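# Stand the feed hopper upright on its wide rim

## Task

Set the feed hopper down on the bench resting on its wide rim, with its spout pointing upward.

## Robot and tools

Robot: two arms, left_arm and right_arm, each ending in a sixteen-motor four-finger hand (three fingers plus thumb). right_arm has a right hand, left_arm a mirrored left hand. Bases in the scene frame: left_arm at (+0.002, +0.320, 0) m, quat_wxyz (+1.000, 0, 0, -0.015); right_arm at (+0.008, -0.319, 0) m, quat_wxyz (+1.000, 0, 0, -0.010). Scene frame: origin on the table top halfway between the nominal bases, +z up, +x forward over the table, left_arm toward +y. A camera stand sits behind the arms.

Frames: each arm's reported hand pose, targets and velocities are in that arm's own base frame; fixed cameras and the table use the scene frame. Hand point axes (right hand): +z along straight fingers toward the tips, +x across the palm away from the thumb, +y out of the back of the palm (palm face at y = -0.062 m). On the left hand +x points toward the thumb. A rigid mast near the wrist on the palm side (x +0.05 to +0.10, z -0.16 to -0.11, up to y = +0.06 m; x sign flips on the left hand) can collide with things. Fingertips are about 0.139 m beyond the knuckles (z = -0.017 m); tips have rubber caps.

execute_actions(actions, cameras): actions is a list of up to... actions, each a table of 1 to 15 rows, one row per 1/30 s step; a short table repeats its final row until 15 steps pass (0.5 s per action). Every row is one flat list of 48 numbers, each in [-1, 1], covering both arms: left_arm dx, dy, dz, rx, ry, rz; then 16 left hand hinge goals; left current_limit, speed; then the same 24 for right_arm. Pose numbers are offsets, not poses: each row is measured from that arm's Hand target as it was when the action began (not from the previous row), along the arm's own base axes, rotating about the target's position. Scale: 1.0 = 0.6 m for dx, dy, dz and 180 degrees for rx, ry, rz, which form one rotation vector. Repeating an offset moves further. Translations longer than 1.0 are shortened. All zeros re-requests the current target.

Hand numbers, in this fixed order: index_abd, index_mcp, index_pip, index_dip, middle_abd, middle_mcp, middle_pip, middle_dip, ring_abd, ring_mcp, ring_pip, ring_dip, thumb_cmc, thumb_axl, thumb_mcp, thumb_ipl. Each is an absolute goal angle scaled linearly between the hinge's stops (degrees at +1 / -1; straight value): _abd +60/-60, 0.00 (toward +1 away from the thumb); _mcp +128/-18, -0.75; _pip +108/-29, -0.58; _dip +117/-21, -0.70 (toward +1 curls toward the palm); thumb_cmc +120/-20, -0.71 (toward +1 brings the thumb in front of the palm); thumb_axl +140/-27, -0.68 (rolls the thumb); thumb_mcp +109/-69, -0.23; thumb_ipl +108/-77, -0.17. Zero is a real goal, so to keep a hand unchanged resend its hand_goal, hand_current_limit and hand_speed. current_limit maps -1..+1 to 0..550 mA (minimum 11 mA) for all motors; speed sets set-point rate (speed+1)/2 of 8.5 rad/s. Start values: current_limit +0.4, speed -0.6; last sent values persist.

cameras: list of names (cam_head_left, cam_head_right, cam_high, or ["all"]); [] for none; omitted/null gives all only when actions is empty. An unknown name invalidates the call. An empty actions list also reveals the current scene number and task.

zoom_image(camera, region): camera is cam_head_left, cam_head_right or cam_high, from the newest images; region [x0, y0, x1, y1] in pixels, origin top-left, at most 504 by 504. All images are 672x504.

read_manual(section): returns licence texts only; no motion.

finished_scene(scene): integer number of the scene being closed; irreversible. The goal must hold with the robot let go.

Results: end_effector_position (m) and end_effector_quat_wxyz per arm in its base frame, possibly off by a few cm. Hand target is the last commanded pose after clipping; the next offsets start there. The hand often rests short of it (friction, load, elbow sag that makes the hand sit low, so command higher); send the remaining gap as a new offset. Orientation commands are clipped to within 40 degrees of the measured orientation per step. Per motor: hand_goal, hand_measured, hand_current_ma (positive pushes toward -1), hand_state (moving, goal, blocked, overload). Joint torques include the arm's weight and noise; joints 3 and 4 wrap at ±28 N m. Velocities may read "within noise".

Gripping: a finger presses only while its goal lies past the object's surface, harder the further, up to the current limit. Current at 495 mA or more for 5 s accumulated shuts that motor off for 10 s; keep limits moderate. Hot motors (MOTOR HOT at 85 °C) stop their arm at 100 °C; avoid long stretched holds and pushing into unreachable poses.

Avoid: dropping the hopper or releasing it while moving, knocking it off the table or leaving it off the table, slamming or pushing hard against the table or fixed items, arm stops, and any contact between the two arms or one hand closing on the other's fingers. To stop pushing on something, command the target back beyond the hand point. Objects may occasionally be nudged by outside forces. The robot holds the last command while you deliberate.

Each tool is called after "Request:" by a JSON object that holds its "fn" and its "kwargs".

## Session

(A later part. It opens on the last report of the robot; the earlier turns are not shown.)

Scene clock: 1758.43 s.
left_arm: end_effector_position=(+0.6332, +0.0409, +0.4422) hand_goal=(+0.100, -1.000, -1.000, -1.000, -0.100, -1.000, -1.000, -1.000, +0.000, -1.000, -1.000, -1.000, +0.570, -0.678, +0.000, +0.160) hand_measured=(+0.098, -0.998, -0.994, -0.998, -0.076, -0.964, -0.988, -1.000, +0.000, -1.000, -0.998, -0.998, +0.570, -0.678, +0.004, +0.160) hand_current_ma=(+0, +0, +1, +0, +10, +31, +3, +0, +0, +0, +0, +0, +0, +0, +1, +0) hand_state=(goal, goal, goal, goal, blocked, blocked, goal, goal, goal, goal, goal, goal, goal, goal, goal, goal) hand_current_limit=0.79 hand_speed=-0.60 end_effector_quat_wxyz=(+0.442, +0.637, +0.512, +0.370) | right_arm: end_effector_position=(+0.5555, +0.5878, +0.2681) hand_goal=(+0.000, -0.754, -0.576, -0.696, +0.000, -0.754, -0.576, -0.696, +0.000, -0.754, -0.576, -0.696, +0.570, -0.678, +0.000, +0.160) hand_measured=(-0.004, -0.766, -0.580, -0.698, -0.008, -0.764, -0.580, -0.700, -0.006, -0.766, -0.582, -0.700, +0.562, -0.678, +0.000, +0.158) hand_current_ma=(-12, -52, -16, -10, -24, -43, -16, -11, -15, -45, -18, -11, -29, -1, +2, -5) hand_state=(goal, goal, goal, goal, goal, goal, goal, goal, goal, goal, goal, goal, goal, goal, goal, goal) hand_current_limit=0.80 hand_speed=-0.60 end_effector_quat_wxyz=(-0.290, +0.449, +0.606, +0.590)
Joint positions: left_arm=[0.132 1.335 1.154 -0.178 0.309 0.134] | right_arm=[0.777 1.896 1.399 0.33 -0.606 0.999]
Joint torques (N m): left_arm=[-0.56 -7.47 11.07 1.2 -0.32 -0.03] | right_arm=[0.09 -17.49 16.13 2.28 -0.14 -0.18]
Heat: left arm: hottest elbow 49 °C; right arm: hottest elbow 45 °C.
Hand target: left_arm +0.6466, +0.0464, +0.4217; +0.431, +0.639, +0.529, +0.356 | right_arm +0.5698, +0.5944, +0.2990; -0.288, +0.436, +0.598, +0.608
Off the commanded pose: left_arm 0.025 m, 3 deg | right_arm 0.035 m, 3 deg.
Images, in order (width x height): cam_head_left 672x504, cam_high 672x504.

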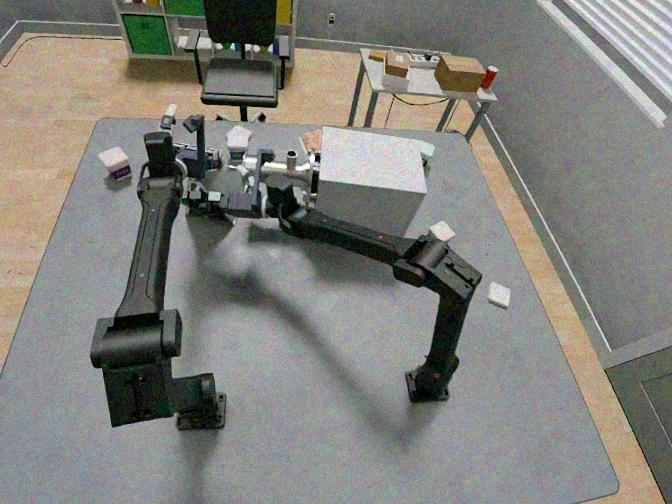

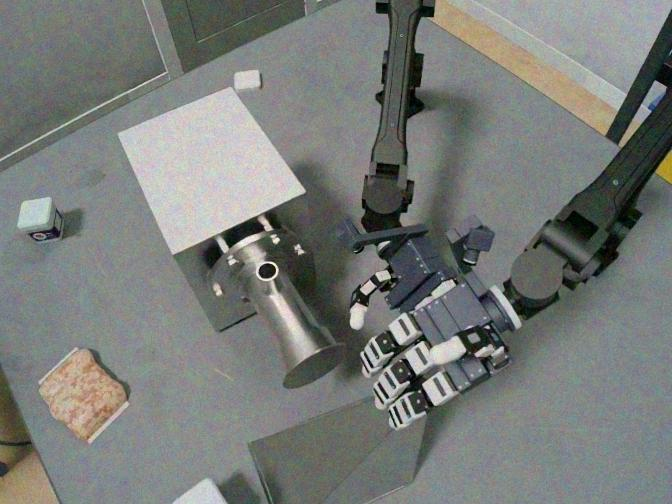

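Request:
{"fn": "execute_actions", "kwargs": {"actions": [[[0.0,0,-0.02,0,0,0,0.1,-1,-1,-1,-0.1,-1,-1,-1,0,-1,-1,-1,0.57,-0.678,0,0.16,0.79,-0.6,0,0,0.0,0,0,0,0,-0.754,-0.576,-0.696,0,-0.754,-0.576,-0.696,0,-0.754,-0.576,-0.696,0.57,-0.678,0,0.16,0.8,-0.6]]], "cameras": ["cam_high"]}}

Request:
{"fn": "zoom_image", "kwargs": {"camera": "cam_high", "region": [340, 330, 480, 450]}}

Scene clock: 1806.90 s.
left_arm: end_effector_position=(+0.6360, +0.0399, +0.4434) hand_goal=(+0.100, -1.000, -1.000, -1.000, -0.100, -1.000, -1.000, -1.000, +0.000, -1.000, -1.000, -1.000, +0.570, -0.678, +0.000, +0.160) hand_measured=(+0.098, -0.998, -0.994, -0.998, -0.076, -0.964, -0.988, -1.000, +0.000, -1.000, -0.998, -0.998, +0.570, -0.678, +0.004, +0.160) hand_current_ma=(+0, +0, +1, +0, +10, +31, +3, +0, +0, +0, +0, +0, +0, +0, +1, +0) hand_state=(goal, goal, goal, goal, blocked, blocked, goal, goal, goal, goal, goal, goal, goal, goal, goal, goal) hand_current_limit=0.79 hand_speed=-0.60 end_effector_quat_wxyz=(+0.446, +0.634, +0.508, +0.375) | right_arm: end_effector_position=(+0.5555, +0.5878, +0.2681) hand_goal=(+0.000, -0.754, -0.576, -0.696, +0.000, -0.754, -0.576, -0.696, +0.000, -0.754, -0.576, -0.696, +0.570, -0.678, +0.000, +0.160) hand_measured=(-0.004, -0.766, -0.580, -0.698, -0.008, -0.764, -0.580, -0.700, -0.006, -0.766, -0.582, -0.700, +0.562, -0.678, +0.000, +0.158) hand_current_ma=(-12, -52, -16, -10, -24, -43, -16, -11, -15, -45, -18, -11, -29, -1, +2, -5) hand_state=(goal, goal, goal, goal, goal, goal, goal, goal, goal, goal, goal, goal, goal, goal, goal, goal) hand_current_limit=0.80 hand_speed=-0.60 end_effector_quat_wxyz=(-0.290, +0.449, +0.606, +0.590)
Joint positions: left_arm=[0.129 1.343 1.154 -0.154 0.309 0.132] | right_arm=[0.777 1.896 1.399 0.33 -0.606 0.999]
Joint torques (N m): left_arm=[-0.38 -7.77 8.91 1.43 -0.33 -0.01] | right_arm=[0.32 -17.67 16.18 2.19 -0.17 -0.11]
Heat: left arm: hottest elbow 47 °C; right arm: hottest elbow 45 °C.
Hand target: left_arm +0.6466, +0.0464, +0.4097; +0.431, +0.639, +0.529, +0.356 | right_arm +0.5698, +0.5944, +0.2990; -0.288, +0.436, +0.598, +0.608
Off the commanded pose: left_arm 0.036 m, 4 deg | right_arm 0.035 m, 3 deg.
Images, in order (width x height): cam_high 672x504.

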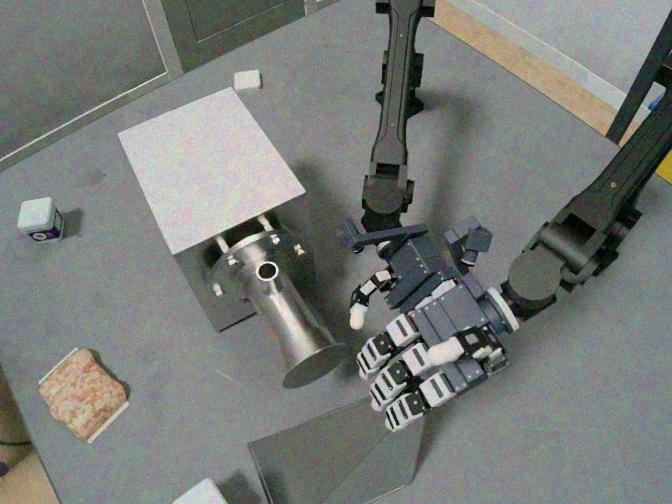

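Scaled by 3.600 from the camera's 672x504 image, which has a finer 960x720 frame.

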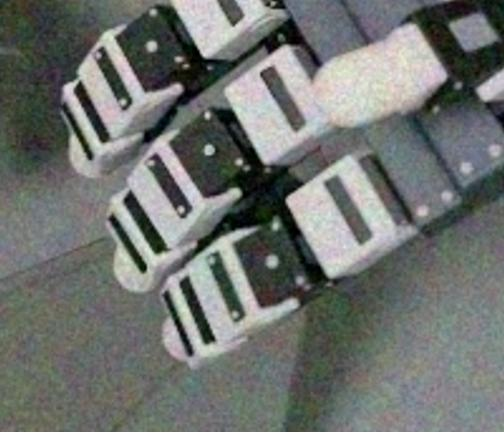

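Request:
{"fn": "execute_actions", "kwargs": {"actions": [], "cameras": ["all"]}}

Request:
{"fn": "zoom_image", "kwargs": {"camera": "cam_head_left", "region": [170, 140, 250, 220]}}

Request:
{"fn": "zoom_image", "kwargs": {"camera": "cam_head_right", "region": [170, 140, 250, 220]}}

Scene clock: 1860.93 s.
left_arm: end_effector_position=(+0.6360, +0.0399, +0.4434) hand_goal=(+0.100, -1.000, -1.000, -1.000, -0.100, -1.000, -1.000, -1.000, +0.000, -1.000, -1.000, -1.000, +0.570, -0.678, +0.000, +0.160) hand_measured=(+0.098, -0.998, -0.994, -0.998, -0.076, -0.964, -0.988, -1.000, +0.000, -1.000, -0.998, -0.998, +0.570, -0.678, +0.004, +0.160) hand_current_ma=(+0, +0, +1, +0, +10, +31, +3, +0, +0, +0, +0, +0, +0, +0, +1, +0) hand_state=(goal, goal, goal, goal, blocked, blocked, goal, goal, goal, goal, goal, goal, goal, goal, goal, goal) hand_current_limit=0.79 hand_speed=-0.60 end_effector_quat_wxyz=(+0.446, +0.634, +0.508, +0.375) | right_arm: end_effector_position=(+0.5555, +0.5878, +0.2681) hand_goal=(+0.000, -0.754, -0.576, -0.696, +0.000, -0.754, -0.576, -0.696, +0.000, -0.754, -0.576, -0.696, +0.570, -0.678, +0.000, +0.160) hand_measured=(-0.004, -0.766, -0.580, -0.698, -0.008, -0.764, -0.580, -0.700, -0.006, -0.766, -0.582, -0.700, +0.562, -0.678, +0.000, +0.158) hand_current_ma=(-12, -52, -16, -10, -24, -43, -16, -11, -15, -45, -18, -11, -29, -1, +2, -5) hand_state=(goal, goal, goal, goal, goal, goal, goal, goal, goal, goal, goal, goal, goal, goal, goal, goal) hand_current_limit=0.80 hand_speed=-0.60 end_effector_quat_wxyz=(-0.290, +0.449, +0.606, +0.590)
Joint positions: left_arm=[0.129 1.343 1.154 -0.154 0.309 0.132] | right_arm=[0.777 1.896 1.399 0.33 -0.606 0.999]
Joint velocities: within noise
Joint torques (N m): left_arm=[-0.32 -7.77 8.92 1.42 -0.33 -0.01] | right_arm=[0.21 -17.38 16.27 2.13 -0.15 -0.12]
Motor temperatures (°C): left_arm=[25 30 44 28 27 26] | right_arm=[24 34 45 28 26 29]
Heat: left arm: hottest elbow 44 °C; right arm: hottest elbow 45 °C.
Hand target: left_arm +0.6466, +0.0464, +0.4097; +0.431, +0.639, +0.529, +0.356 | right_arm +0.5698, +0.5944, +0.2990; -0.288, +0.436, +0.598, +0.608
Off the commanded pose: left_arm 0.036 m, 4 deg | right_arm 0.035 m, 3 deg.

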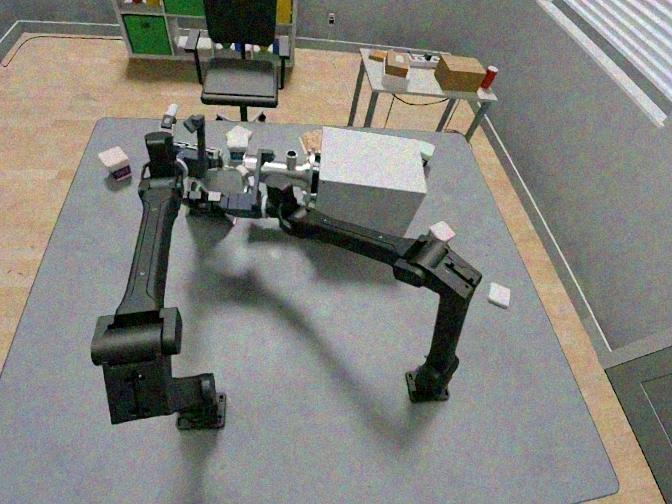

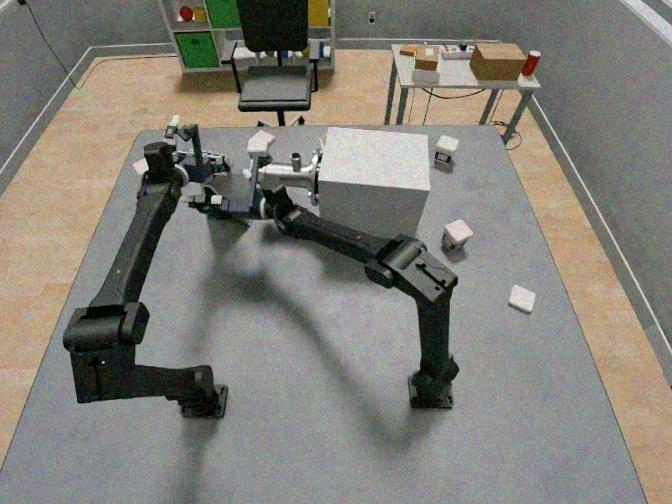

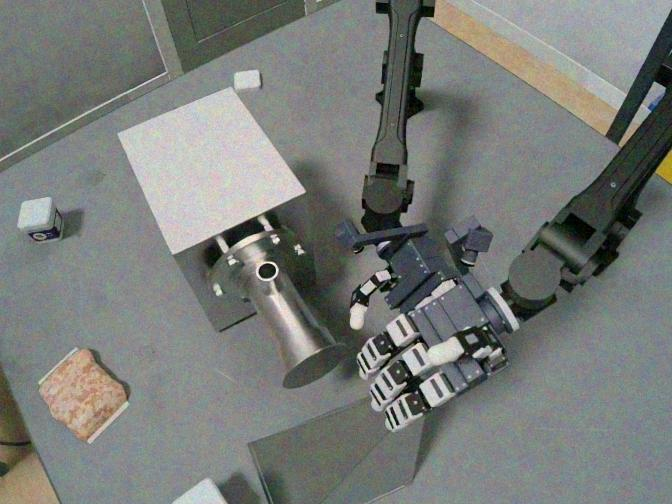

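Scaled by 6.300 from the camera's 672x504 image, which has a finer 960x720 frame.

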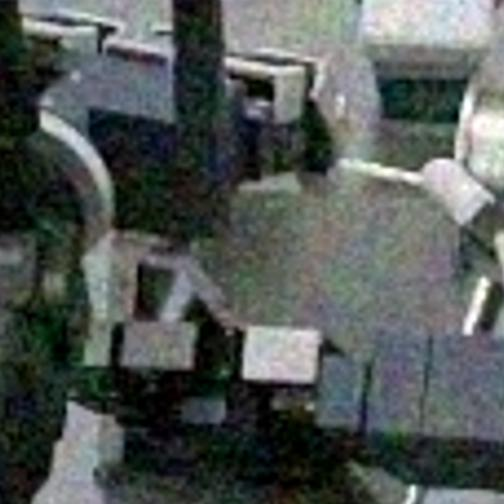

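Scaled by 6.300 from the camera's 672x504 image, which has a finer 960x720 frame.

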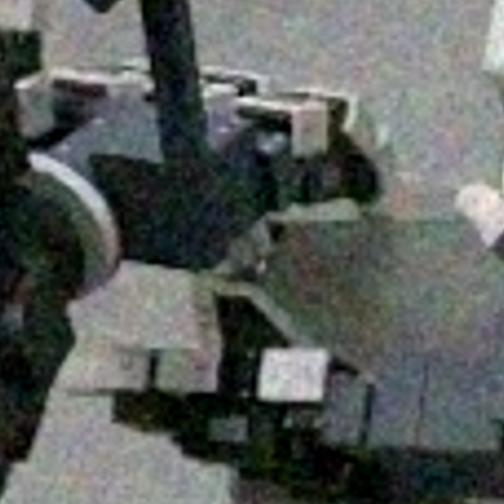

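Request:
{"fn": "zoom_image", "kwargs": {"camera": "cam_high", "region": [235, 420, 325, 504]}}

Request:
{"fn": "zoom_image", "kwargs": {"camera": "cam_high", "region": [345, 420, 435, 504]}}

Scaled by 5.600 from the camera's 672x504 image, which has a finer 960x720 frame.

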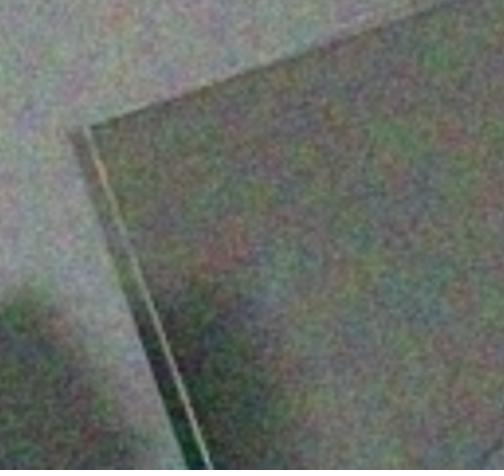

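Scaled by 5.600 from the camera's 672x504 image, which has a finer 960x720 frame.

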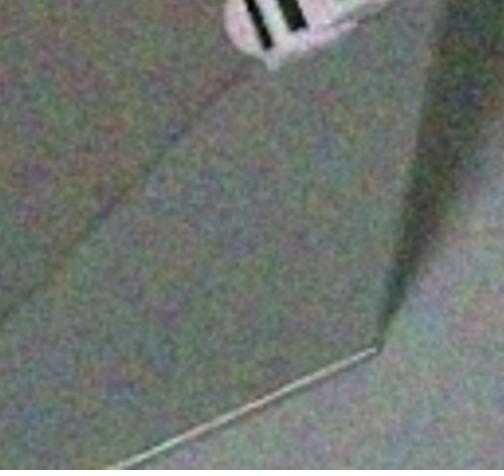

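Request:
{"fn": "execute_actions", "kwargs": {"actions": [[[0.0,0,0.04,0,0,0,0.1,-1,-1,-1,-0.1,-1,-1,-1,0,-1,-1,-1,0.57,-0.678,0,0.16,0.79,-0.6,0,0,0.0,0,0,0,0,-0.754,-0.576,-0.696,0,-0.754,-0.576,-0.696,0,-0.754,-0.576,-0.696,0.57,-0.678,0,0.16,0.8,-0.6]]], "cameras": ["cam_high"]}}

Request:
{"fn": "zoom_image", "kwargs": {"camera": "cam_high", "region": [235, 420, 325, 504]}}

Scene clock: 2015.37 s.
left_arm: end_effector_position=(+0.6371, +0.0404, +0.4439) hand_goal=(+0.100, -1.000, -1.000, -1.000, -0.100, -1.000, -1.000, -1.000, +0.000, -1.000, -1.000, -1.000, +0.570, -0.678, +0.000, +0.160) hand_measured=(+0.098, -0.998, -0.994, -0.998, -0.076, -0.964, -0.988, -1.000, +0.000, -1.000, -0.998, -0.998, +0.570, -0.678, +0.004, +0.160) hand_current_ma=(+0, +0, +1, +0, +10, +32, +3, +0, +0, +0, +0, +0, +0, +0, +1, +0) hand_state=(goal, goal, goal, goal, blocked, blocked, goal, goal, goal, goal, goal, goal, goal, goal, goal, goal) hand_current_limit=0.79 hand_speed=-0.60 end_effector_quat_wxyz=(+0.441, +0.638, +0.514, +0.368) | right_arm: end_effector_position=(+0.5555, +0.5878, +0.2681) hand_goal=(+0.000, -0.754, -0.576, -0.696, +0.000, -0.754, -0.576, -0.696, +0.000, -0.754, -0.576, -0.696, +0.570, -0.678, +0.000, +0.160) hand_measured=(-0.004, -0.766, -0.580, -0.698, -0.008, -0.764, -0.580, -0.700, -0.006, -0.766, -0.582, -0.700, +0.562, -0.678, +0.000, +0.158) hand_current_ma=(-12, -52, -16, -10, -24, -43, -16, -11, -15, -45, -18, -11, -29, -1, +2, -5) hand_state=(goal, goal, goal, goal, goal, goal, goal, goal, goal, goal, goal, goal, goal, goal, goal, goal) hand_current_limit=0.80 hand_speed=-0.60 end_effector_quat_wxyz=(-0.290, +0.449, +0.606, +0.590)
Joint positions: left_arm=[0.129 1.343 1.171 -0.194 0.307 0.132] | right_arm=[0.777 1.896 1.399 0.33 -0.606 0.999]
Joint torques (N m): left_arm=[-0.38 -8.59 11.96 0.75 -0.23 -0.01] | right_arm=[-0.03 -17.96 16.21 2.25 -0.14 -0.13]
Heat: left arm: hottest elbow 42 °C; right arm: hottest elbow 46 °C.
Hand target: left_arm +0.6466, +0.0464, +0.4339; +0.431, +0.639, +0.529, +0.356 | right_arm +0.5698, +0.5944, +0.2990; -0.288, +0.436, +0.598, +0.608
Off the commanded pose: left_arm 0.015 m, 2 deg | right_arm 0.035 m, 3 deg.
Images, in order (width x height): cam_high 672x504.

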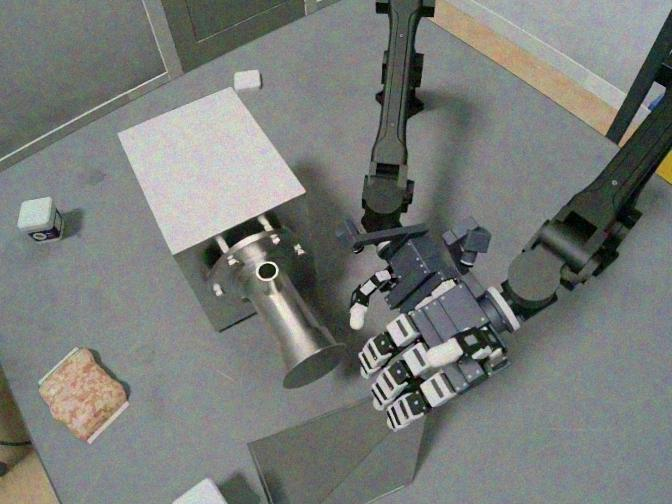

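Scaled by 5.600 from the camera's 672x504 image, which has a finer 960x720 frame.

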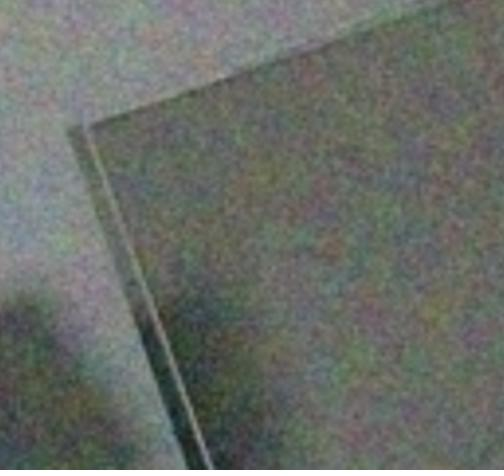

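Request:
{"fn": "execute_actions", "kwargs": {"actions": [[[0.028,-0.008,0.003,0,0,0,0.1,-1,-1,-1,-0.1,-1,-1,-1,0,-1,-1,-1,0.57,-0.678,0,0.16,0.79,-0.6,0,0,0.0,0,0,0,0,-0.754,-0.576,-0.696,0,-0.754,-0.576,-0.696,0,-0.754,-0.576,-0.696,0.57,-0.678,0,0.16,0.8,-0.6]]], "cameras": ["cam_high","cam_head_left"]}}

Request:
{"fn": "zoom_image", "kwargs": {"camera": "cam_high", "region": [235, 420, 325, 504]}}

Request:
{"fn": "zoom_image", "kwargs": {"camera": "cam_head_left", "region": [170, 140, 250, 220]}}

Request:
{"fn": "zoom_image", "kwargs": {"camera": "cam_high", "region": [330, 320, 450, 440]}}

Scene clock: 2025.07 s.
left_arm: end_effector_position=(+0.6538, +0.0392, +0.4441) hand_goal=(+0.100, -1.000, -1.000, -1.000, -0.100, -1.000, -1.000, -1.000, +0.000, -1.000, -1.000, -1.000, +0.570, -0.678, +0.000, +0.160) hand_measured=(+0.098, -1.000, -0.998, -0.998, -0.078, -0.954, -0.984, -1.000, +0.000, -1.000, -0.998, -0.998, +0.570, -0.678, +0.004, +0.160) hand_current_ma=(+0, +0, +0, +0, +8, +49, +6, +0, +0, +0, +0, +0, +0, +0, +1, +0) hand_state=(goal, goal, goal, goal, blocked, blocked, goal, goal, goal, goal, goal, goal, goal, goal, goal, goal) hand_current_limit=0.79 hand_speed=-0.60 end_effector_quat_wxyz=(+0.438, +0.637, +0.516, +0.368) | right_arm: end_effector_position=(+0.5555, +0.5878, +0.2681) hand_goal=(+0.000, -0.754, -0.576, -0.696, +0.000, -0.754, -0.576, -0.696, +0.000, -0.754, -0.576, -0.696, +0.570, -0.678, +0.000, +0.160) hand_measured=(-0.004, -0.766, -0.580, -0.698, -0.008, -0.764, -0.580, -0.700, -0.006, -0.766, -0.582, -0.700, +0.562, -0.678, +0.000, +0.158) hand_current_ma=(-12, -52, -16, -10, -24, -43, -16, -11, -15, -45, -18, -11, -29, -1, +2, -5) hand_state=(goal, goal, goal, goal, goal, goal, goal, goal, goal, goal, goal, goal, goal, goal, goal, goal) hand_current_limit=0.80 hand_speed=-0.60 end_effector_quat_wxyz=(-0.290, +0.449, +0.606, +0.590)
Joint positions: left_arm=[0.12 1.385 1.215 -0.199 0.292 0.129] | right_arm=[0.777 1.896 1.399 0.33 -0.606 0.999]
Joint torques (N m): left_arm=[-0.79 -9.23 12.12 0.7 -0.17 -0.04] | right_arm=[-0.26 -17.79 16.14 2.18 -0.18 -0.12]
Heat: left arm: hottest elbow 43 °C; right arm: hottest elbow 46 °C.
Hand target: left_arm +0.6634, +0.0418, +0.4355; +0.431, +0.639, +0.529, +0.356 | right_arm +0.5698, +0.5944, +0.2990; -0.288, +0.436, +0.598, +0.608
Off the commanded pose: left_arm 0.013 m, 2 deg | right_arm 0.035 m, 3 deg.
Images, in order (width x height): cam_head_left 672x504, cam_high 672x504.

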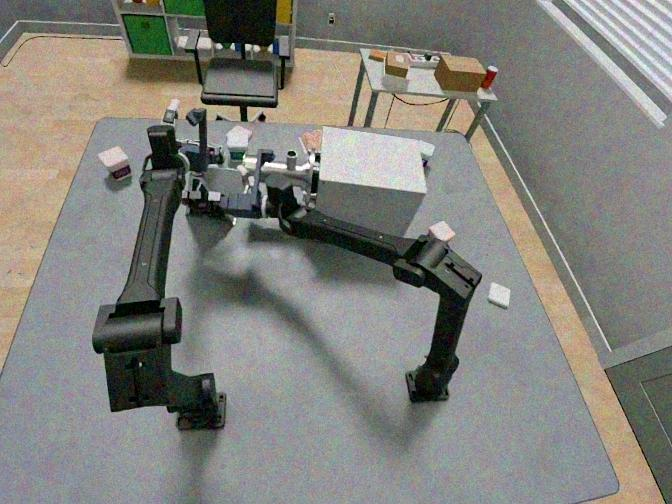

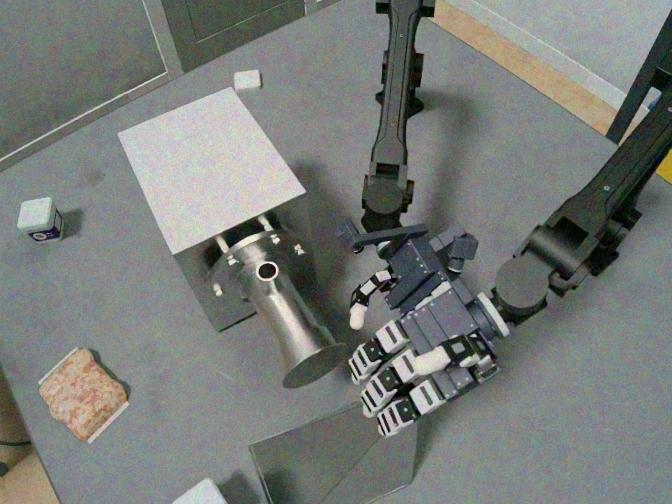

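Scaled by 5.600 from the camera's 672x504 image, which has a finer 960x720 frame.

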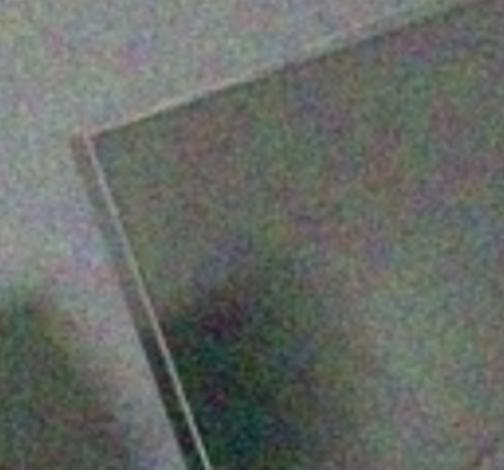

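Scaled by 6.300 from the camera's 672x504 image, which has a finer 960x720 frame.

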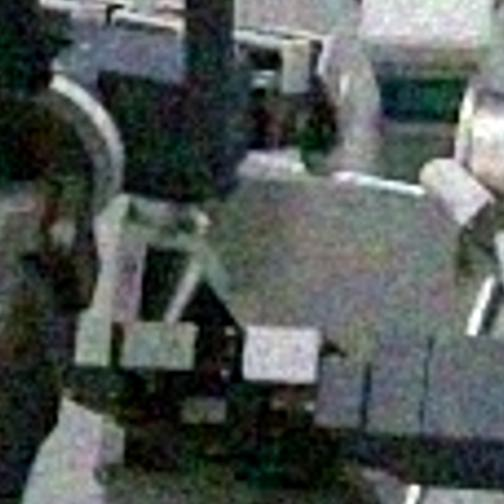

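Scaled by 4.200 from the camera's 672x504 image, which has a finer 960x720 frame.

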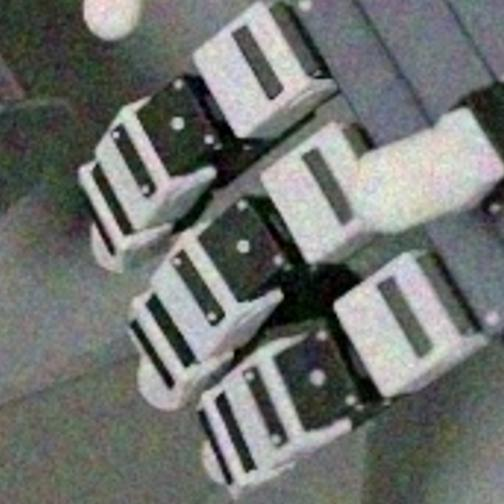

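Request:
{"fn": "execute_actions", "kwargs": {"actions": [[[0.024,-0.018,0.0,0,0,0,0.1,-1,-1,-1,-0.1,-1,-1,-1,0,-1,-1,-1,0.57,-0.678,0,0.16,0.79,-0.6,0,0,0.0,0,0,0,0,-0.754,-0.576,-0.696,0,-0.754,-0.576,-0.696,0,-0.754,-0.576,-0.696,0.57,-0.678,0,0.16,0.8,-0.6]]], "cameras": ["cam_high","cam_head_left"]}}

Request:
{"fn": "zoom_image", "kwargs": {"camera": "cam_high", "region": [235, 420, 325, 504]}}

Request:
{"fn": "zoom_image", "kwargs": {"camera": "cam_high", "region": [330, 320, 450, 440]}}

Scene clock: 2046.03 s.
left_arm: end_effector_position=(+0.6685, +0.0337, +0.4439) hand_goal=(+0.100, -1.000, -1.000, -1.000, -0.100, -1.000, -1.000, -1.000, +0.000, -1.000, -1.000, -1.000, +0.570, -0.678, +0.000, +0.160) hand_measured=(+0.098, -1.000, -0.998, -0.998, -0.088, -0.952, -0.982, -1.000, +0.000, -1.000, -0.998, -0.998, +0.570, -0.678, +0.004, +0.160) hand_current_ma=(+0, +0, +0, +0, +3, +51, +7, +0, +0, +0, +0, +0, +0, +0, +1, +0) hand_state=(goal, goal, goal, goal, goal, blocked, goal, goal, goal, goal, goal, goal, goal, goal, goal, goal) hand_current_limit=0.79 hand_speed=-0.60 end_effector_quat_wxyz=(+0.434, +0.636, +0.518, +0.371) | right_arm: end_effector_position=(+0.5555, +0.5878, +0.2681) hand_goal=(+0.000, -0.754, -0.576, -0.696, +0.000, -0.754, -0.576, -0.696, +0.000, -0.754, -0.576, -0.696, +0.570, -0.678, +0.000, +0.160) hand_measured=(-0.004, -0.766, -0.580, -0.698, -0.008, -0.764, -0.580, -0.700, -0.006, -0.766, -0.582, -0.700, +0.562, -0.678, +0.000, +0.158) hand_current_ma=(-12, -52, -16, -10, -24, -43, -16, -11, -15, -45, -18, -11, -29, -1, +2, -5) hand_state=(goal, goal, goal, goal, goal, goal, goal, goal, goal, goal, goal, goal, goal, goal, goal, goal) hand_current_limit=0.80 hand_speed=-0.60 end_effector_quat_wxyz=(-0.290, +0.449, +0.606, +0.590)
Joint positions: left_arm=[0.101 1.42 1.251 -0.199 0.264 0.123] | right_arm=[0.777 1.896 1.399 0.33 -0.606 0.999]
Joint torques (N m): left_arm=[-1.32 -9.88 12.01 0.8 0.03 -0.09] | right_arm=[0.26 -17.79 16.13 2.29 -0.16 -0.12]
Heat: left arm: hottest elbow 46 °C; right arm: hottest elbow 46 °C.
Hand target: left_arm +0.6778, +0.0308, +0.4357; +0.431, +0.639, +0.529, +0.356 | right_arm +0.5698, +0.5944, +0.2990; -0.288, +0.436, +0.598, +0.608
Off the commanded pose: left_arm 0.013 m, 2 deg | right_arm 0.035 m, 3 deg.
Images, in order (width x height): cam_head_left 672x504, cam_high 672x504.

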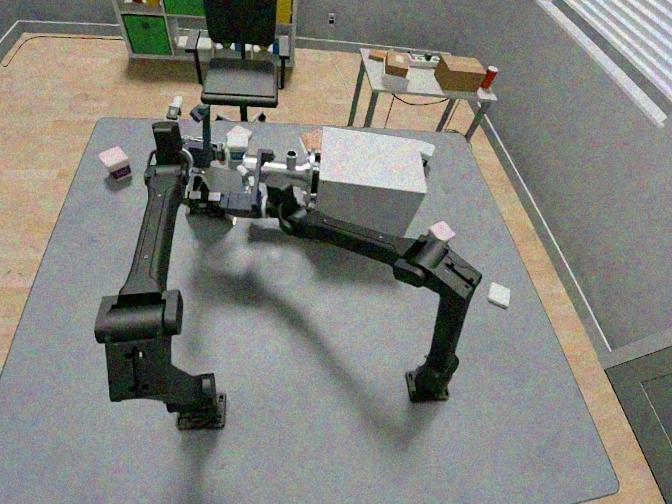

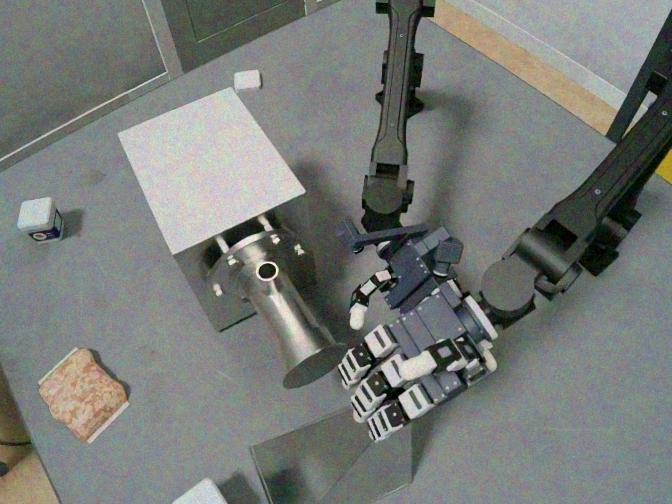

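Scaled by 5.600 from the camera's 672x504 image, which has a finer 960x720 frame.

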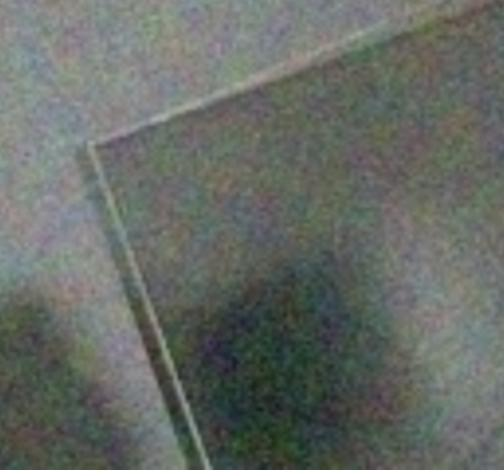

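Scaled by 4.200 from the camera's 672x504 image, which has a finer 960x720 frame.

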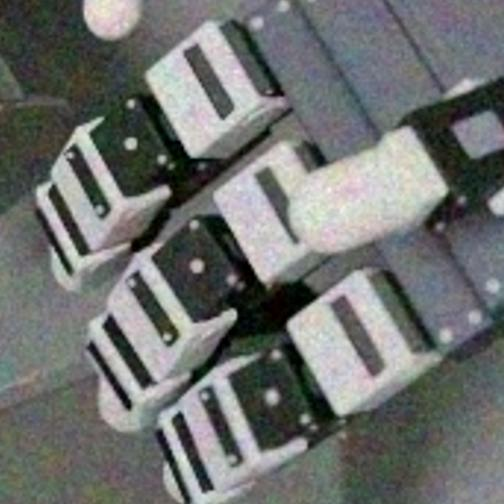

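Request:
{"fn": "execute_actions", "kwargs": {"actions": [[[0.024,-0.01,0.0,0,0,0,0.1,-1,-1,-1,-0.1,-1,-1,-1,0,-1,-1,-1,0.57,-0.678,0,0.16,0.79,-0.6,0,0,0.0,0,0,0,0,-0.754,-0.576,-0.696,0,-0.754,-0.576,-0.696,0,-0.754,-0.576,-0.696,0.57,-0.678,0,0.16,0.8,-0.6]]], "cameras": ["cam_high","cam_head_left"]}}

Request:
{"fn": "zoom_image", "kwargs": {"camera": "cam_high", "region": [235, 420, 325, 504]}}

Request:
{"fn": "zoom_image", "kwargs": {"camera": "cam_high", "region": [330, 320, 450, 440]}}

Request:
{"fn": "zoom_image", "kwargs": {"camera": "cam_head_left", "region": [170, 140, 250, 220]}}

Scene clock: 2077.17 s.
left_arm: end_effector_position=(+0.6799, +0.0307, +0.4440) hand_goal=(+0.100, -1.000, -1.000, -1.000, -0.100, -1.000, -1.000, -1.000, +0.000, -1.000, -1.000, -1.000, +0.570, -0.678, +0.000, +0.160) hand_measured=(+0.098, -1.000, -0.998, -0.998, -0.092, -0.972, -0.988, -1.000, +0.000, -1.000, -0.998, -0.998, +0.570, -0.678, +0.004, +0.160) hand_current_ma=(+0, +0, +0, +0, +1, +20, +4, +0, +0, +0, +0, +0, +0, +0, +1, +0) hand_state=(goal, goal, goal, goal, goal, blocked, goal, goal, goal, goal, goal, goal, goal, goal, goal, goal) hand_current_limit=0.79 hand_speed=-0.60 end_effector_quat_wxyz=(+0.434, +0.635, +0.521, +0.371) | right_arm: end_effector_position=(+0.5555, +0.5878, +0.2681) hand_goal=(+0.000, -0.754, -0.576, -0.696, +0.000, -0.754, -0.576, -0.696, +0.000, -0.754, -0.576, -0.696, +0.570, -0.678, +0.000, +0.160) hand_measured=(-0.004, -0.766, -0.580, -0.698, -0.008, -0.764, -0.580, -0.700, -0.006, -0.766, -0.582, -0.700, +0.562, -0.678, +0.000, +0.158) hand_current_ma=(-12, -52, -16, -10, -24, -43, -16, -11, -15, -45, -18, -11, -29, -1, +2, -5) hand_state=(goal, goal, goal, goal, goal, goal, goal, goal, goal, goal, goal, goal, goal, goal, goal, goal) hand_current_limit=0.80 hand_speed=-0.60 end_effector_quat_wxyz=(-0.290, +0.449, +0.606, +0.590)
Joint positions: left_arm=[0.09 1.448 1.281 -0.2 0.249 0.116] | right_arm=[0.777 1.896 1.399 0.33 -0.606 0.999]
Joint torques (N m): left_arm=[-1.67 -9.82 12.63 0.84 0.06 -0.06] | right_arm=[-0.21 -17.55 16.23 2.11 -0.15 -0.14]
Heat: left arm: hottest elbow 44 °C; right arm: hottest elbow 46 °C.
Hand target: left_arm +0.6922, +0.0250, +0.4356; +0.431, +0.639, +0.529, +0.356 | right_arm +0.5698, +0.5944, +0.2990; -0.288, +0.436, +0.598, +0.608
Off the commanded pose: left_arm 0.016 m, 2 deg | right_arm 0.035 m, 3 deg.
Images, in order (width x height): cam_head_left 672x504, cam_high 672x504.

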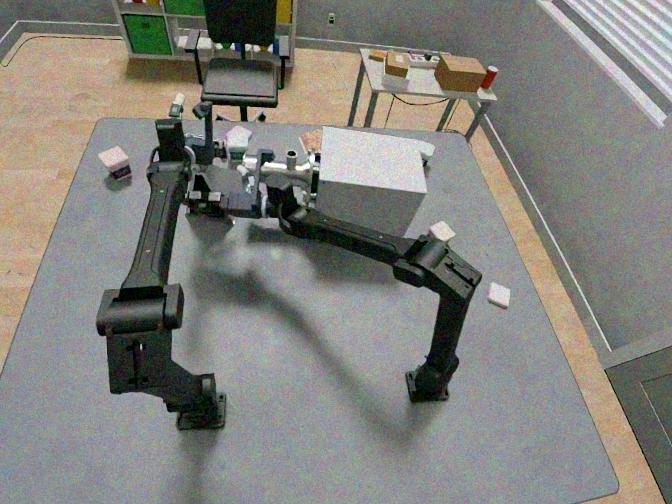

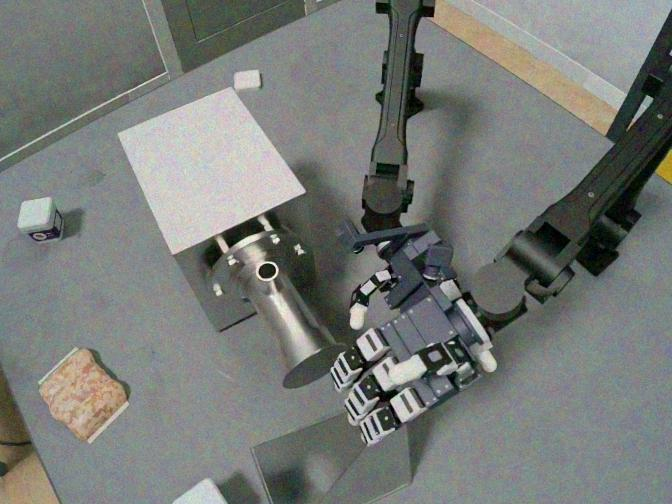

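Scaled by 5.600 from the camera's 672x504 image, which has a finer 960x720 frame.

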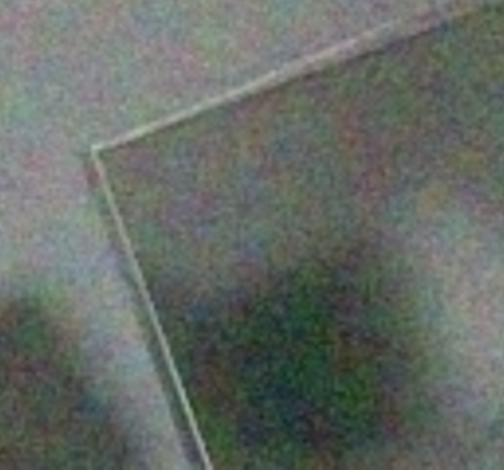

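Scaled by 4.200 from the camera's 672x504 image, which has a finer 960x720 frame.

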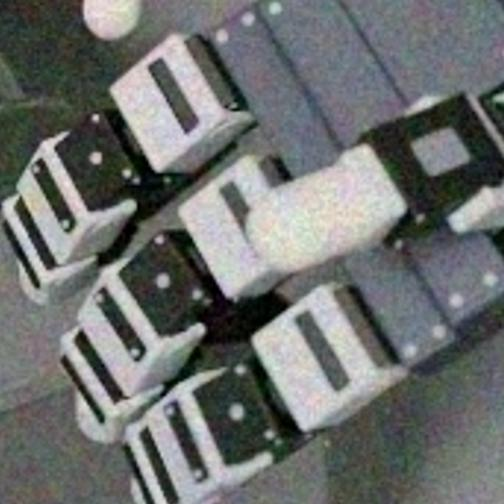

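Scaled by 6.300 from the camera's 672x504 image, which has a finer 960x720 frame.

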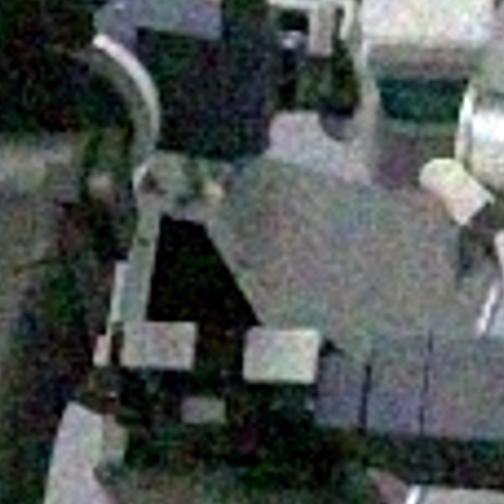

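Request:
{"fn": "execute_actions", "kwargs": {"actions": [[[0.02,-0.006,0.0,0,0,0,0.1,-1,-1,-1,-0.1,-1,-1,-1,0,-1,-1,-1,0.57,-0.678,0,0.16,0.79,-0.6,0,0,0.0,0,0,0,0,-0.754,-0.576,-0.696,0,-0.754,-0.576,-0.696,0,-0.754,-0.576,-0.696,0.57,-0.678,0,0.16,0.8,-0.6]]], "cameras": ["cam_high"]}}

Request:
{"fn": "zoom_image", "kwargs": {"camera": "cam_high", "region": [235, 420, 325, 504]}}

Request:
{"fn": "zoom_image", "kwargs": {"camera": "cam_high", "region": [330, 320, 450, 440]}}

Scene clock: 2087.83 s.
left_arm: end_effector_position=(+0.6936, +0.0229, +0.4364) hand_goal=(+0.100, -1.000, -1.000, -1.000, -0.100, -1.000, -1.000, -1.000, +0.000, -1.000, -1.000, -1.000, +0.570, -0.678, +0.000, +0.160) hand_measured=(+0.098, -0.998, -0.998, -0.998, -0.096, -0.994, -0.998, -1.000, +0.000, -1.000, -0.998, -0.998, +0.570, -0.678, +0.004, +0.160) hand_current_ma=(+0, +0, +0, +0, +0, +1, +0, +0, +0, +0, +0, +0, +0, +0, +1, +0) hand_state=(goal, goal, goal, goal, goal, goal, goal, goal, goal, goal, goal, goal, goal, goal, goal, goal) hand_current_limit=0.79 hand_speed=-0.60 end_effector_quat_wxyz=(+0.432, +0.638, +0.523, +0.364) | right_arm: end_effector_position=(+0.5555, +0.5878, +0.2681) hand_goal=(+0.000, -0.754, -0.576, -0.696, +0.000, -0.754, -0.576, -0.696, +0.000, -0.754, -0.576, -0.696, +0.570, -0.678, +0.000, +0.160) hand_measured=(-0.004, -0.766, -0.580, -0.698, -0.008, -0.764, -0.580, -0.700, -0.006, -0.766, -0.582, -0.700, +0.562, -0.678, +0.000, +0.158) hand_current_ma=(-12, -52, -16, -10, -24, -43, -16, -11, -15, -45, -18, -11, -29, -1, +2, -5) hand_state=(goal, goal, goal, goal, goal, goal, goal, goal, goal, goal, goal, goal, goal, goal, goal, goal) hand_current_limit=0.80 hand_speed=-0.60 end_effector_quat_wxyz=(-0.290, +0.449, +0.606, +0.590)
Joint positions: left_arm=[0.075 1.484 1.309 -0.207 0.241 0.109] | right_arm=[0.777 1.896 1.399 0.33 -0.606 0.999]
Joint torques (N m): left_arm=[-1.08 -10.64 13.03 0.96 0.04 -0.04] | right_arm=[-0.09 -17.38 16.03 2.06 -0.16 -0.13]
Heat: left arm: hottest elbow 45 °C; right arm: hottest elbow 47 °C.
Hand target: left_arm +0.7042, +0.0212, +0.4355; +0.431, +0.639, +0.529, +0.356 | right_arm +0.5698, +0.5944, +0.2990; -0.288, +0.436, +0.598, +0.608
Off the commanded pose: left_arm 0.011 m, 1 deg | right_arm 0.035 m, 3 deg.
Images, in order (width x height): cam_high 672x504.

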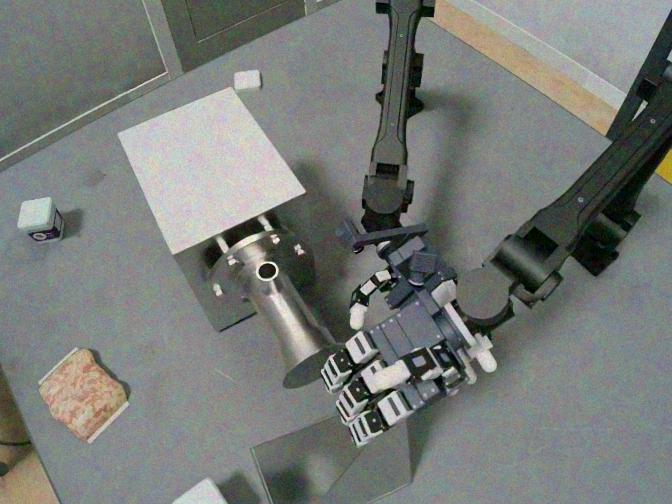

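Scaled by 5.600 from the camera's 672x504 image, which has a finer 960x720 frame.

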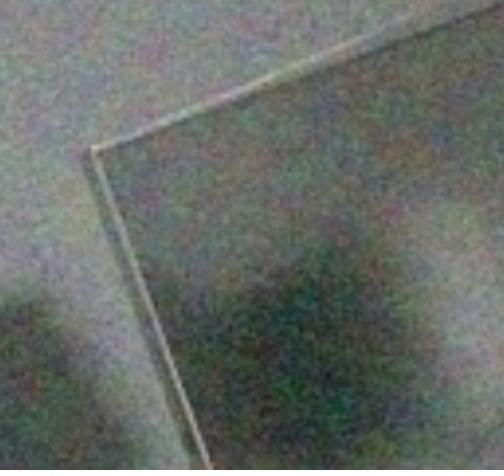

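Scaled by 4.200 from the camera's 672x504 image, which has a finer 960x720 frame.

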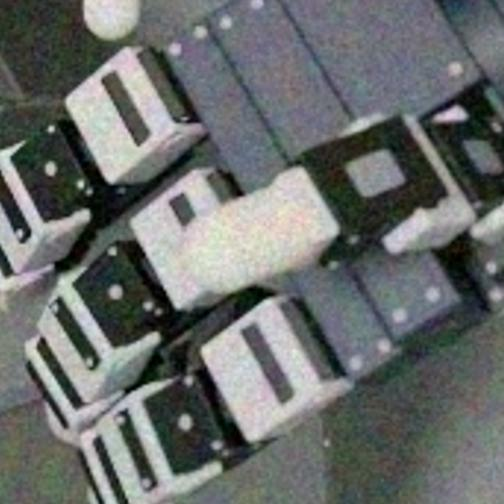

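Request:
{"fn": "execute_actions", "kwargs": {"actions": [[[0,0,0.08,0,0,0,0.1,-1,-1,-1,-0.1,-1,-1,-1,0,-1,-1,-1,0.57,-0.678,0,0.16,0.79,-0.6,0,0,0.0,0,0,0,0,-0.754,-0.576,-0.696,0,-0.754,-0.576,-0.696,0,-0.754,-0.576,-0.696,0.57,-0.678,0,0.16,0.8,-0.6]],[[0,0,0.1,0,0,0,0,-1,-1,-1,0,-1,-1,-1,0,-1,-1,-1,0.57,-0.678,0,0.16,0.79,-0.6,0,0,0.0,0,0,0,0,-0.754,-0.576,-0.696,0,-0.754,-0.576,-0.696,0,-0.754,-0.576,-0.696,0.57,-0.678,0,0.16,0.8,-0.6]]], "cameras": ["cam_high","cam_head_left"]}}

Request:
{"fn": "zoom_image", "kwargs": {"camera": "cam_high", "region": [235, 420, 325, 504]}}

Scene clock: 2101.80 s.
left_arm: end_effector_position=(+0.6991, +0.0237, +0.5222) hand_goal=(+0.000, -1.000, -1.000, -1.000, +0.000, -1.000, -1.000, -1.000, +0.000, -1.000, -1.000, -1.000, +0.570, -0.678, +0.000, +0.160) hand_measured=(+0.004, -1.000, -0.998, -0.998, -0.004, -1.000, -0.998, -1.000, +0.000, -1.000, -0.998, -0.998, +0.570, -0.678, +0.004, +0.160) hand_current_ma=(+0, +0, +0, +0, +0, +0, +0, +0, +0, +0, +0, +0, +0, +0, +1, +0) hand_state=(goal, goal, goal, goal, goal, goal, goal, goal, goal, goal, goal, goal, goal, goal, goal, goal) hand_current_limit=0.79 hand_speed=-0.60 end_effector_quat_wxyz=(+0.423, +0.644, +0.534, +0.349) | right_arm: end_effector_position=(+0.5555, +0.5878, +0.2681) hand_goal=(+0.000, -0.754, -0.576, -0.696, +0.000, -0.754, -0.576, -0.696, +0.000, -0.754, -0.576, -0.696, +0.570, -0.678, +0.000, +0.160) hand_measured=(-0.004, -0.766, -0.580, -0.698, -0.008, -0.764, -0.580, -0.700, -0.006, -0.766, -0.582, -0.700, +0.562, -0.678, +0.000, +0.158) hand_current_ma=(-12, -52, -16, -10, -24, -43, -16, -11, -15, -45, -18, -11, -29, -1, +2, -5) hand_state=(goal, goal, goal, goal, goal, goal, goal, goal, goal, goal, goal, goal, goal, goal, goal, goal) hand_current_limit=0.80 hand_speed=-0.60 end_effector_quat_wxyz=(-0.290, +0.449, +0.606, +0.590)
Joint positions: left_arm=[0.075 1.488 1.568 -0.503 0.241 0.105] | right_arm=[0.777 1.896 1.399 0.33 -0.606 0.999]
Joint torques (N m): left_arm=[-1.08 -11.63 14.5 1.46 0.09 0] | right_arm=[0.03 -17.79 16.23 2.19 -0.17 -0.12]
Heat: left arm: hottest elbow 47 °C; right arm: hottest elbow 47 °C.
Hand target: left_arm +0.7041, +0.0212, +0.5437; +0.431, +0.639, +0.529, +0.356 | right_arm +0.5698, +0.5944, +0.2990; -0.288, +0.436, +0.598, +0.608
Off the commanded pose: left_arm 0.022 m, 1 deg | right_arm 0.035 m, 3 deg.
Images, in order (width x height): cam_head_left 672x504, cam_high 672x504.

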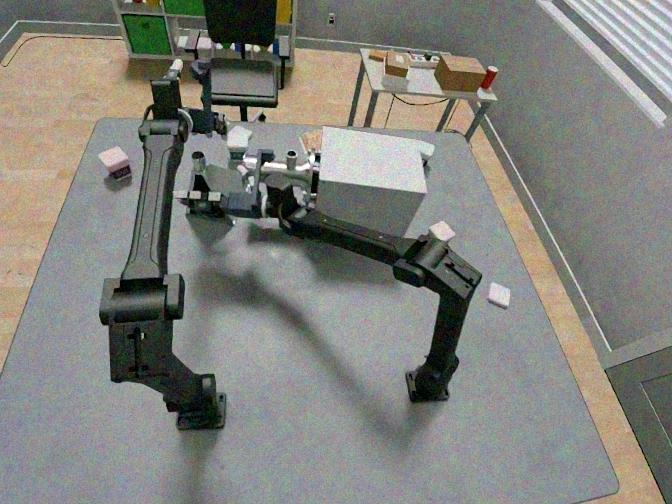

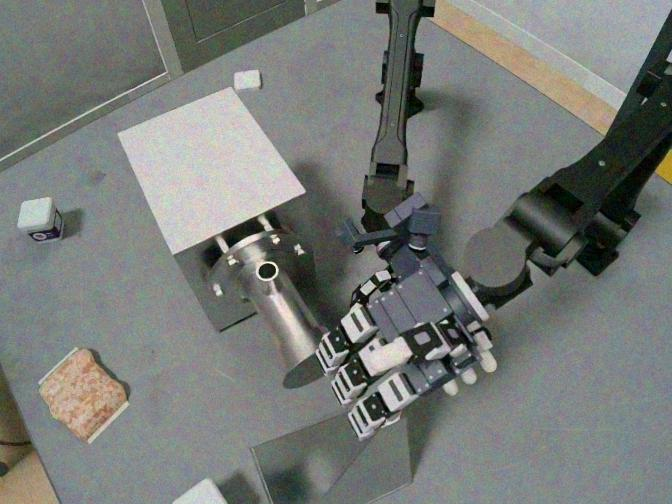

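Scaled by 5.600 from the camera's 672x504 image, which has a finer 960x720 frame.

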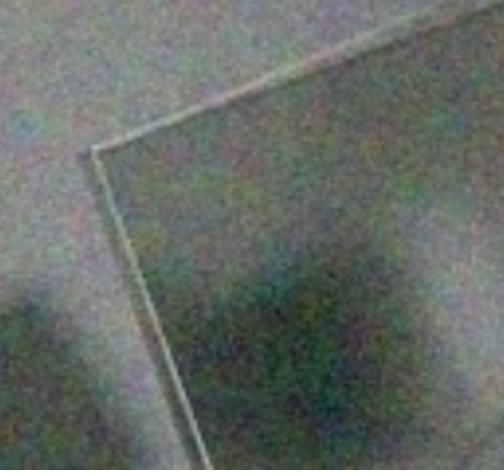

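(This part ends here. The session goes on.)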